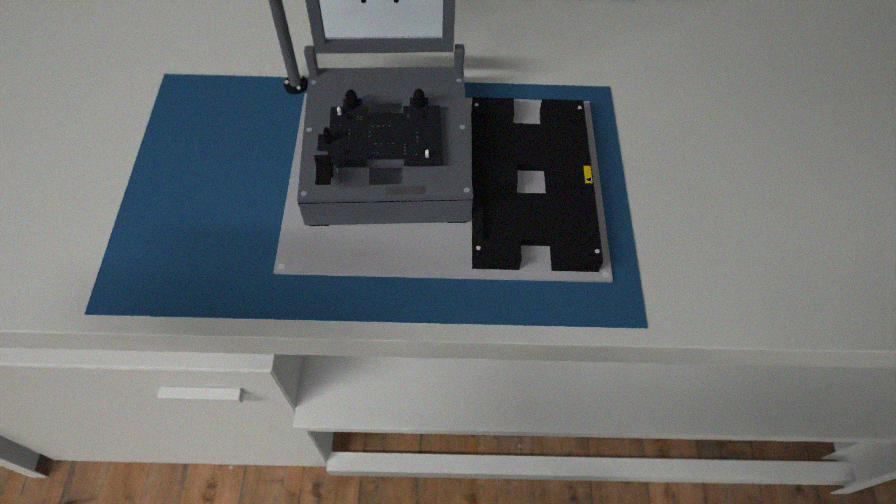

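>>> move(base={"x_m_s":-0.4,"for_s":2.4}, joints={"right_shoulder_pitch_rad":0.3,"right_shoulder_yaw_rad":-0.2,"right_elbow_rad":-2.3,"right_forearm_roll_rad":0,"right_wrist_pitch_rad":0.6,"right_hand_roll_rad":0,"right_gripper_m":0,"torso_pitch_rad":0.05,"head_tilt_rad":0.5}, cameras=[])

>>> move(base={"turn_rad_s":0.6,"for_s":2.1}, cameras=["head_camera"])

Scene clock: 586.63 s.
Joint torques (N m): left_arm=[-2.17 4.51 3.53 -8.66 -0.16 -1.68 0.11] | right_arm=[-4.7 -1.79 -0.76 -9.68 0.23 -1.86 -0.22]
Motor temperatures (°C): left_arm=[28 31 29 33 37 34 40] | right_arm=[35 33 28 33 45 35 35]
Wrist force (N): left_arm=[-8.0 -0.1 -4.4] | right_arm=[-3.7 11.9 -8.0]
Wrist torque (N m): left_arm=[-0.01 -0.80 -0.14] | right_arm=[-0.20 0.53 0.47]
Wrist force, peak (N): left_arm=[-7.7 -0.2 -6.1] | right_arm=[0.2 9.0 -12.9]
move: done
base_odometry: x=-1.224 y=+0.615 heading=-2.503
base_status: done (sent for 2.4 of 2.4 s)
joint_positions: torso_squat_rad=+0.050 torso_shift_rad=+0.000 torso_pitch_rad=+0.050 torso_yaw_rad=+0.000 left_shoulder_pitch_rad=+0.500 left_shoulder_roll_rad=+0.300 left_shoulder_yaw_rad=+0.100 left_elbow_rad=-2.500 left_forearm_roll_rad=+0.000 left_wrist_pitch_rad=+0.600 left_hand_roll_rad=+0.350 left_gripper_m=+0.000 right_shoulder_pitch_rad=+0.300 right_shoulder_roll_rad=+0.000 right_shoulder_yaw_rad=-0.200 right_elbow_rad=-2.300 right_forearm_roll_rad=+0.000 right_wrist_pitch_rad=+0.600 right_hand_roll_rad=+0.000 right_gripper_m=+0.000 head_pan_rad=+0.000 head_tilt_rad=+0.500
joint_status: all done
wheel_motors_off: 0
motor_effort: left_wheel=-5(29) right_wheel=+7(34)
contact_limits: right_gripper_m 550 mA
chest: x=-0.2126 y=-0.0008 z=+1.2887 quat_wxyz=(+1.000, +0.000, +0.025, +0.000) (m; base frame)
left_hand: x=+0.1464 y=+0.3335 z=+1.1598 quat_wxyz=(+0.763, +0.058, -0.641, +0.058) (m; base frame)
right_hand: x=+0.1841 y=-0.3591 z=+1.1266 quat_wxyz=(+0.767, -0.124, -0.624, -0.085) (m; base frame)
pictures: none
No camera images: "cameras" was empty.

Scene clock: 590.23 s.
Joint torques (N m): left_arm=[-2.1 4.27 3.52 -8.52 -0.14 -1.65 0.17] | right_arm=[-4.63 -1.85 -0.49 -9.65 0.3 -1.9 -0.29]
Motor temperatures (°C): left_arm=[28 31 29 33 37 34 40] | right_arm=[35 33 28 33 45 35 35]
Wrist force (N): left_arm=[-7.7 -0.1 -4.3] | right_arm=[-4.1 11.4 -8.3]
Wrist torque (N m): left_arm=[-0.02 -0.77 -0.16] | right_arm=[-0.15 0.49 0.48]
Wrist force, peak (N): left_arm=[-8.1 0.0 -4.8] | right_arm=[-4.0 11.8 -8.3]
move: done
base_odometry: x=-1.224 y=+0.615 heading=-1.243
base_status: done (sent for 2.1 of 2.1 s)
joint_positions: torso_squat_rad=+0.050 torso_shift_rad=+0.000 torso_pitch_rad=+0.050 torso_yaw_rad=+0.000 left_shoulder_pitch_rad=+0.500 left_shoulder_roll_rad=+0.300 left_shoulder_yaw_rad=+0.100 left_elbow_rad=-2.500 left_forearm_roll_rad=+0.000 left_wrist_pitch_rad=+0.600 left_hand_roll_rad=+0.350 left_gripper_m=+0.000 right_shoulder_pitch_rad=+0.300 right_shoulder_roll_rad=+0.000 right_shoulder_yaw_rad=-0.200 right_elbow_rad=-2.300 right_forearm_roll_rad=+0.000 right_wrist_pitch_rad=+0.600 right_hand_roll_rad=+0.000 right_gripper_m=+0.000 head_pan_rad=+0.000 head_tilt_rad=+0.500
joint_status: not commanded
wheel_motors_off: 0
motor_effort: left_wheel=+2(26) right_wheel=+5(30)
contact_limits: right_gripper_m 550 mA
chest: x=-0.2126 y=-0.0008 z=+1.2887 quat_wxyz=(+1.000, +0.000, +0.025, +0.000) (m; base frame)
left_hand: x=+0.1464 y=+0.3335 z=+1.1598 quat_wxyz=(+0.763, +0.058, -0.641, +0.058) (m; base frame)
right_hand: x=+0.1841 y=-0.3591 z=+1.1266 quat_wxyz=(+0.767, -0.124, -0.624, -0.085) (m; base frame)
pictures: head_camera
camera_calibration:
head_camera: T_world_to_cam=[[0.0129985, -0.998762, 0.0480196, -0.0716622], [-0.48837, -0.0482474, -0.871302, 1.26663], [0.87254, -0.0121257, -0.488392, 0.822969], [0, 0, 0, 1]] pos_world=[-0.098557, -0.000482602, 1.50899]

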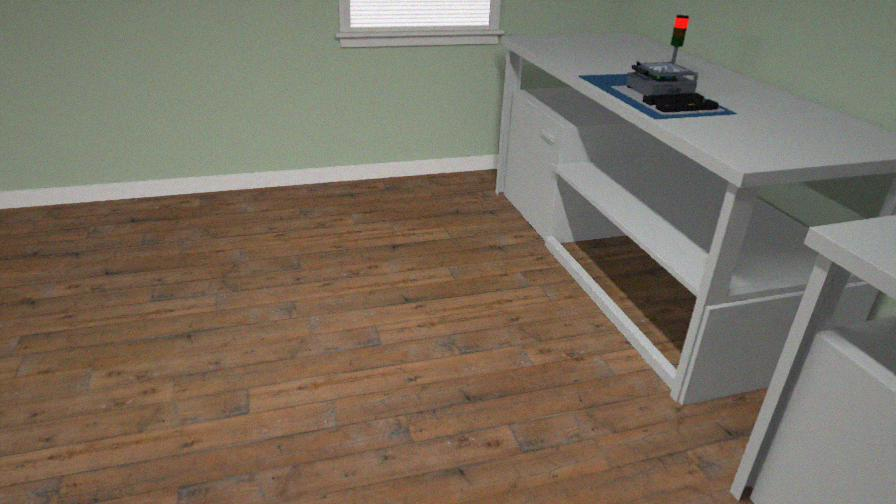

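>>> move(base={"turn_rad_s":0.15,"for_s":0.45}, cameras=[])

>>> move(base={"x_m_s":0.4,"for_s":4.9}, cameras=[])

>>> move(base={"turn_rad_s":-0.6,"for_s":2.22}, cameras=["head_camera"])

Scene clock: 602.63 s.
Joint torques (N m): left_arm=[-1.99 4.35 3.35 -8.6 -0.15 -1.62 0.14] | right_arm=[-4.86 -1.92 -0.93 -9.68 0.23 -1.81 -0.28]
Motor temperatures (°C): left_arm=[28 31 29 33 37 34 40] | right_arm=[34 33 28 33 45 35 35]
Wrist force (N): left_arm=[-7.7 -0.1 -4.4] | right_arm=[-4.1 11.6 -8.0]
Wrist torque (N m): left_arm=[-0.04 -0.75 -0.16] | right_arm=[-0.18 0.49 0.47]
Wrist force, peak (N): left_arm=[-8.2 0.1 -4.6] | right_arm=[-4.3 11.7 -8.5]
move: done
base_odometry: x=-1.224 y=+0.615 heading=-1.173
base_status: done (sent for 0.47 of 0.47 s)
joint_positions: torso_squat_rad=+0.050 torso_shift_rad=+0.000 torso_pitch_rad=+0.050 torso_yaw_rad=+0.000 left_shoulder_pitch_rad=+0.500 left_shoulder_roll_rad=+0.300 left_shoulder_yaw_rad=+0.100 left_elbow_rad=-2.500 left_forearm_roll_rad=+0.000 left_wrist_pitch_rad=+0.600 left_hand_roll_rad=+0.350 left_gripper_m=+0.000 right_shoulder_pitch_rad=+0.300 right_shoulder_roll_rad=+0.000 right_shoulder_yaw_rad=-0.200 right_elbow_rad=-2.300 right_forearm_roll_rad=+0.000 right_wrist_pitch_rad=+0.600 right_hand_roll_rad=+0.000 right_gripper_m=+0.000 head_pan_rad=+0.000 head_tilt_rad=+0.500
joint_status: not commanded
wheel_motors_off: 0
motor_effort: left_wheel=+0(16) right_wheel=+4(25)
contact_limits: right_gripper_m 550 mA
chest: x=-0.2126 y=-0.0008 z=+1.2887 quat_wxyz=(+1.000, +0.000, +0.025, +0.000) (m; base frame)
left_hand: x=+0.1464 y=+0.3335 z=+1.1598 quat_wxyz=(+0.763, +0.058, -0.641, +0.058) (m; base frame)
right_hand: x=+0.1841 y=-0.3591 z=+1.1266 quat_wxyz=(+0.767, -0.124, -0.624, -0.085) (m; base frame)
pictures: none
No camera images: "cameras" was empty.

Scene clock: 609.10 s.
Joint torques (N m): left_arm=[-2.16 4.27 3.48 -8.59 -0.1 -1.65 0.09] | right_arm=[-4.57 -1.9 -0.9 -9.7 0.28 -1.84 -0.4]
Motor temperatures (°C): left_arm=[28 31 29 33 37 34 40] | right_arm=[34 33 28 33 45 35 35]
Wrist force (N): left_arm=[-8.0 -0.3 -4.2] | right_arm=[-4.0 11.5 -8.2]
Wrist torque (N m): left_arm=[-0.02 -0.79 -0.15] | right_arm=[-0.16 0.50 0.47]
Wrist force, peak (N): left_arm=[-8.0 -0.1 -5.1] | right_arm=[-4.2 11.8 -8.7]
move: done
base_odometry: x=-0.464 y=-1.192 heading=-1.173
base_status: done (sent for 4.9 of 4.9 s)
joint_positions: torso_squat_rad=+0.050 torso_shift_rad=+0.000 torso_pitch_rad=+0.050 torso_yaw_rad=+0.000 left_shoulder_pitch_rad=+0.500 left_shoulder_roll_rad=+0.300 left_shoulder_yaw_rad=+0.100 left_elbow_rad=-2.500 left_forearm_roll_rad=+0.000 left_wrist_pitch_rad=+0.600 left_hand_roll_rad=+0.350 left_gripper_m=+0.000 right_shoulder_pitch_rad=+0.300 right_shoulder_roll_rad=+0.000 right_shoulder_yaw_rad=-0.200 right_elbow_rad=-2.300 right_forearm_roll_rad=+0.000 right_wrist_pitch_rad=+0.600 right_hand_roll_rad=+0.000 right_gripper_m=+0.000 head_pan_rad=+0.000 head_tilt_rad=+0.500
joint_status: not commanded
wheel_motors_off: 0
motor_effort: left_wheel=+2(30) right_wheel=-4(32)
contact_limits: right_gripper_m 550 mA
chest: x=-0.2125 y=-0.0008 z=+1.2887 quat_wxyz=(+1.000, +0.000, +0.025, +0.000) (m; base frame)
left_hand: x=+0.1464 y=+0.3335 z=+1.1598 quat_wxyz=(+0.763, +0.058, -0.641, +0.058) (m; base frame)
right_hand: x=+0.1842 y=-0.3591 z=+1.1266 quat_wxyz=(+0.767, -0.124, -0.624, -0.085) (m; base frame)
pictures: none
No camera images: "cameras" was empty.

Scene clock: 612.90 s.
Joint torques (N m): left_arm=[-1.85 4.43 3.59 -8.51 -0.17 -1.72 0.21] | right_arm=[-4.74 -2.02 -0.81 -9.52 0.21 -1.94 -0.35]
Motor temperatures (°C): left_arm=[28 31 29 33 37 34 40] | right_arm=[34 33 28 33 45 35 35]
Wrist force (N): left_arm=[-7.8 -0.3 -4.5] | right_arm=[-4.2 11.2 -7.9]
Wrist torque (N m): left_arm=[0.00 -0.77 -0.15] | right_arm=[-0.15 0.46 0.46]
Wrist force, peak (N): left_arm=[-8.2 0.0 -4.5] | right_arm=[-4.2 11.8 -8.4]
move: done
base_odometry: x=-0.464 y=-1.192 heading=-2.512
base_status: done (sent for 2.23 of 2.23 s)
joint_positions: torso_squat_rad=+0.050 torso_shift_rad=+0.000 torso_pitch_rad=+0.050 torso_yaw_rad=+0.000 left_shoulder_pitch_rad=+0.500 left_shoulder_roll_rad=+0.300 left_shoulder_yaw_rad=+0.100 left_elbow_rad=-2.500 left_forearm_roll_rad=+0.000 left_wrist_pitch_rad=+0.600 left_hand_roll_rad=+0.350 left_gripper_m=+0.000 right_shoulder_pitch_rad=+0.300 right_shoulder_roll_rad=+0.000 right_shoulder_yaw_rad=-0.200 right_elbow_rad=-2.300 right_forearm_roll_rad=+0.000 right_wrist_pitch_rad=+0.600 right_hand_roll_rad=+0.000 right_gripper_m=+0.000 head_pan_rad=+0.000 head_tilt_rad=+0.500
joint_status: not commanded
wheel_motors_off: 0
motor_effort: left_wheel=+4(24) right_wheel=+0(27)
contact_limits: right_gripper_m 550 mA
chest: x=-0.2125 y=-0.0008 z=+1.2887 quat_wxyz=(+1.000, +0.000, +0.025, +0.000) (m; base frame)
left_hand: x=+0.1464 y=+0.3335 z=+1.1598 quat_wxyz=(+0.763, +0.058, -0.641, +0.058) (m; base frame)
right_hand: x=+0.1842 y=-0.3591 z=+1.1266 quat_wxyz=(+0.767, -0.124, -0.624, -0.085) (m; base frame)
pictures: head_camera
camera_calibration:
head_camera: T_world_to_cam=[[0.0130125, -0.998761, 0.0480422, -0.0716604], [-0.488448, -0.0482729, -0.871257, 1.26657], [0.872496, -0.0121289, -0.488471, 0.823032], [0, 0, 0, 1]] pos_world=[-0.0985037, -0.000447953, 1.50898]

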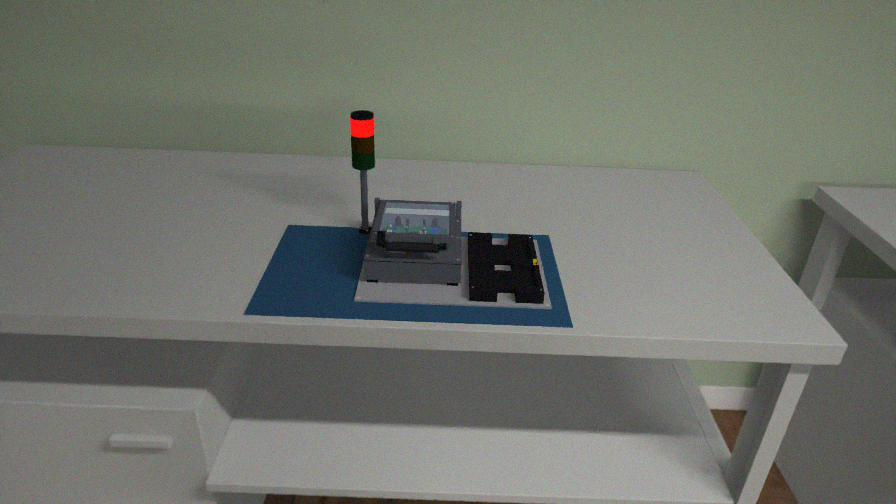

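>>> move(base={"turn_rad_s":0.15,"for_s":0.55}, cameras=[])

>>> move(base={"x_m_s":0.3,"for_s":2.1}, joints={"torso_pitch_rad":0.35}, cameras=[])

>>> move(base={"turn_rad_s":-0.15,"for_s":0.53}, cameras=["head_camera"])

Scene clock: 628.47 s.
Joint torques (N m): left_arm=[-2.23 4.17 3.65 -8.58 -0.12 -1.67 0.13] | right_arm=[-4.51 -2.21 -0.93 -9.66 0.29 -1.92 -0.38]
Motor temperatures (°C): left_arm=[28 31 29 33 37 34 40] | right_arm=[34 33 28 33 45 35 35]
Wrist force (N): left_arm=[-7.9 0.1 -4.7] | right_arm=[-4.4 11.1 -8.3]
Wrist torque (N m): left_arm=[-0.05 -0.77 -0.15] | right_arm=[-0.10 0.48 0.49]
Wrist force, peak (N): left_arm=[-8.0 0.3 -4.5] | right_arm=[-4.2 11.7 -8.3]
move: done
base_odometry: x=-0.464 y=-1.192 heading=-2.428
base_status: done (sent for 0.57 of 0.57 s)
joint_positions: torso_squat_rad=+0.050 torso_shift_rad=+0.000 torso_pitch_rad=+0.050 torso_yaw_rad=+0.000 left_shoulder_pitch_rad=+0.500 left_shoulder_roll_rad=+0.300 left_shoulder_yaw_rad=+0.100 left_elbow_rad=-2.500 left_forearm_roll_rad=+0.000 left_wrist_pitch_rad=+0.600 left_hand_roll_rad=+0.350 left_gripper_m=+0.000 right_shoulder_pitch_rad=+0.300 right_shoulder_roll_rad=+0.000 right_shoulder_yaw_rad=-0.200 right_elbow_rad=-2.300 right_forearm_roll_rad=+0.000 right_wrist_pitch_rad=+0.600 right_hand_roll_rad=+0.000 right_gripper_m=+0.000 head_pan_rad=+0.000 head_tilt_rad=+0.500
joint_status: not commanded
wheel_motors_off: 0
motor_effort: left_wheel=-4(16) right_wheel=-1(17)
contact_limits: right_gripper_m 550 mA
chest: x=-0.2125 y=-0.0008 z=+1.2887 quat_wxyz=(+1.000, +0.000, +0.025, +0.000) (m; base frame)
left_hand: x=+0.1464 y=+0.3335 z=+1.1598 quat_wxyz=(+0.763, +0.058, -0.641, +0.058) (m; base frame)
right_hand: x=+0.1842 y=-0.3591 z=+1.1266 quat_wxyz=(+0.767, -0.124, -0.624, -0.085) (m; base frame)
pictures: none
No camera images: "cameras" was empty.

Scene clock: 631.87 s.
Joint torques (N m): left_arm=[2.13 4.04 3.65 -8.7 -0.17 -1.51 0.15] | right_arm=[0.46 -1.8 -1.7 -9.4 0.3 -1.82 -0.22]
Motor temperatures (°C): left_arm=[28 31 29 33 37 34 40] | right_arm=[34 33 28 33 45 35 35]
Wrist force (N): left_arm=[-7.1 0.0 -6.0] | right_arm=[-3.1 12.0 -9.6]
Wrist torque (N m): left_arm=[-0.07 -0.74 -0.17] | right_arm=[-0.16 0.57 0.48]
Wrist force, peak (N): left_arm=[-7.6 0.0 -6.4] | right_arm=[-3.5 12.1 -10.1]
move: done
base_odometry: x=-0.941 y=-1.604 heading=-2.428
base_status: done (sent for 2.1 of 2.1 s)
joint_positions: torso_squat_rad=+0.050 torso_shift_rad=+0.000 torso_pitch_rad=+0.350 torso_yaw_rad=+0.000 left_shoulder_pitch_rad=+0.500 left_shoulder_roll_rad=+0.300 left_shoulder_yaw_rad=+0.100 left_elbow_rad=-2.500 left_forearm_roll_rad=+0.000 left_wrist_pitch_rad=+0.600 left_hand_roll_rad=+0.350 left_gripper_m=+0.000 right_shoulder_pitch_rad=+0.300 right_shoulder_roll_rad=+0.000 right_shoulder_yaw_rad=-0.200 right_elbow_rad=-2.300 right_forearm_roll_rad=+0.000 right_wrist_pitch_rad=+0.600 right_hand_roll_rad=+0.000 right_gripper_m=+0.000 head_pan_rad=+0.000 head_tilt_rad=+0.500
joint_status: all done
wheel_motors_off: 0
motor_effort: left_wheel=-8(29) right_wheel=+5(36)
contact_limits: right_gripper_m 550 mA
chest: x=-0.1219 y=-0.0008 z=+1.2703 quat_wxyz=(+0.985, +0.000, +0.174, +0.000) (m; base frame)
left_hand: x=+0.1828 y=+0.3335 z=+1.0411 quat_wxyz=(+0.851, +0.066, -0.519, +0.049) (m; base frame)
right_hand: x=+0.2093 y=-0.3590 z=+0.9982 quat_wxyz=(+0.851, -0.135, -0.503, -0.066) (m; base frame)
pictures: none
No camera images: "cameras" was empty.

Scene clock: 633.03 s.
Joint torques (N m): left_arm=[2.23 3.95 3.67 -8.72 -0.18 -1.46 0.14] | right_arm=[0.37 -1.78 -1.73 -9.46 0.3 -1.75 -0.29]
Motor temperatures (°C): left_arm=[28 31 29 33 37 34 40] | right_arm=[34 33 28 33 45 35 35]
Wrist force (N): left_arm=[-7.5 -0.3 -6.2] | right_arm=[-3.5 11.9 -9.6]
Wrist torque (N m): left_arm=[-0.03 -0.75 -0.17] | right_arm=[-0.17 0.52 0.47]
Wrist force, peak (N): left_arm=[-7.4 -0.4 -6.3] | right_arm=[-3.3 12.3 -9.9]
move: done
base_odometry: x=-0.941 y=-1.604 heading=-2.508
base_status: done (sent for 0.53 of 0.53 s)
joint_positions: torso_squat_rad=+0.050 torso_shift_rad=+0.000 torso_pitch_rad=+0.350 torso_yaw_rad=+0.000 left_shoulder_pitch_rad=+0.500 left_shoulder_roll_rad=+0.300 left_shoulder_yaw_rad=+0.100 left_elbow_rad=-2.500 left_forearm_roll_rad=+0.000 left_wrist_pitch_rad=+0.600 left_hand_roll_rad=+0.350 left_gripper_m=+0.000 right_shoulder_pitch_rad=+0.300 right_shoulder_roll_rad=+0.000 right_shoulder_yaw_rad=-0.200 right_elbow_rad=-2.300 right_forearm_roll_rad=+0.000 right_wrist_pitch_rad=+0.600 right_hand_roll_rad=+0.000 right_gripper_m=+0.000 head_pan_rad=+0.000 head_tilt_rad=+0.500
joint_status: not commanded
wheel_motors_off: 0
motor_effort: left_wheel=+0(26) right_wheel=-7(26)
contact_limits: right_gripper_m 550 mA
chest: x=-0.1219 y=-0.0007 z=+1.2703 quat_wxyz=(+0.985, +0.000, +0.174, +0.000) (m; base frame)
left_hand: x=+0.1828 y=+0.3336 z=+1.0411 quat_wxyz=(+0.851, +0.066, -0.519, +0.049) (m; base frame)
right_hand: x=+0.2093 y=-0.3590 z=+0.9983 quat_wxyz=(+0.851, -0.135, -0.503, -0.066) (m; base frame)
pictures: head_camera
camera_calibration:
head_camera: T_world_to_cam=[[0.0268264, -0.998757, 0.0420159, -0.0626081], [-0.724077, -0.0483923, -0.688019, 1.03334], [0.689197, -0.0119656, -0.724475, 1.01244], [0, 0, 0, 1]] pos_world=[0.0521299, -0.00041009, 1.44707]

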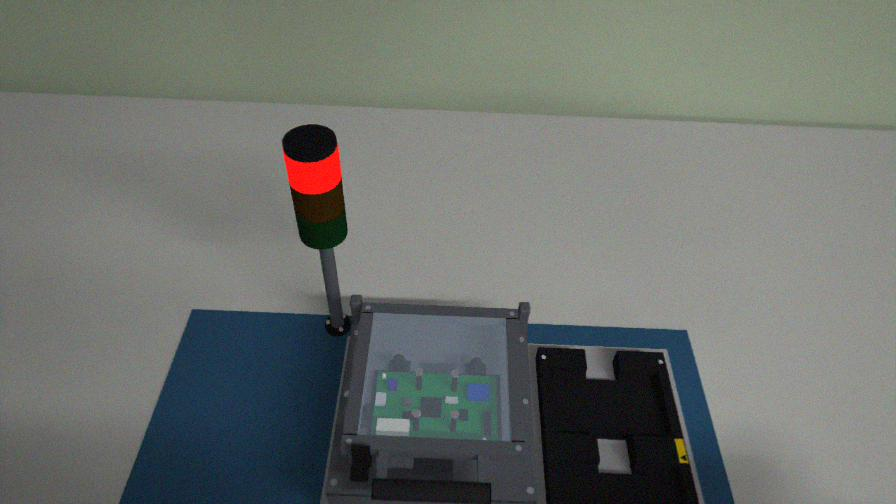

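>>> move(joints={"head_tilt_rad":0.75}, cameras=["head_camera"])

Scene clock: 636.37 s.
Joint torques (N m): left_arm=[2.22 3.96 3.73 -8.7 -0.15 -1.5 0.21] | right_arm=[0.49 -1.83 -1.74 -9.46 0.21 -1.81 -0.32]
Motor temperatures (°C): left_arm=[28 31 29 33 37 34 40] | right_arm=[34 33 28 33 45 35 35]
Wrist force (N): left_arm=[-7.1 -0.2 -6.1] | right_arm=[-3.2 12.0 -9.8]
Wrist torque (N m): left_arm=[-0.06 -0.73 -0.16] | right_arm=[-0.18 0.56 0.48]
Wrist force, peak (N): left_arm=[-7.5 -0.3 -6.4] | right_arm=[-3.8 12.1 -10.0]
move: done
base_odometry: x=-0.941 y=-1.604 heading=-2.508
base_status: not commanded
joint_positions: torso_squat_rad=+0.050 torso_shift_rad=+0.000 torso_pitch_rad=+0.350 torso_yaw_rad=+0.000 left_shoulder_pitch_rad=+0.500 left_shoulder_roll_rad=+0.300 left_shoulder_yaw_rad=+0.100 left_elbow_rad=-2.500 left_forearm_roll_rad=+0.000 left_wrist_pitch_rad=+0.600 left_hand_roll_rad=+0.350 left_gripper_m=+0.000 right_shoulder_pitch_rad=+0.300 right_shoulder_roll_rad=+0.000 right_shoulder_yaw_rad=-0.200 right_elbow_rad=-2.300 right_forearm_roll_rad=+0.000 right_wrist_pitch_rad=+0.600 right_hand_roll_rad=+0.000 right_gripper_m=+0.000 head_pan_rad=+0.000 head_tilt_rad=+0.750
joint_status: all done
wheel_motors_off: 0
motor_effort: left_wheel=+0(2) right_wheel=-7(7)
contact_limits: right_gripper_m 550 mA
chest: x=-0.1219 y=-0.0007 z=+1.2703 quat_wxyz=(+0.985, +0.000, +0.174, +0.000) (m; base frame)
left_hand: x=+0.1828 y=+0.3336 z=+1.0411 quat_wxyz=(+0.851, +0.066, -0.519, +0.049) (m; base frame)
right_hand: x=+0.2093 y=-0.3590 z=+0.9983 quat_wxyz=(+0.851, -0.135, -0.503, -0.066) (m; base frame)
pictures: head_camera
camera_calibration:
head_camera: T_world_to_cam=[[0.0366041, -0.998751, 0.0340192, -0.0506881], [-0.871752, -0.0485559, -0.487535, 0.737677], [0.488578, -0.0118105, -0.87244, 1.22054], [0, 0, 0, 1]] pos_world=[0.048599, -0.000391038, 1.42622]

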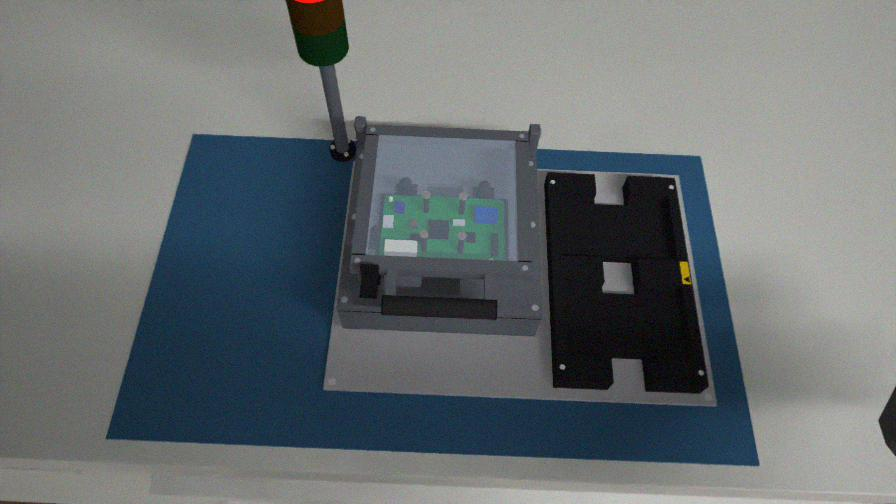

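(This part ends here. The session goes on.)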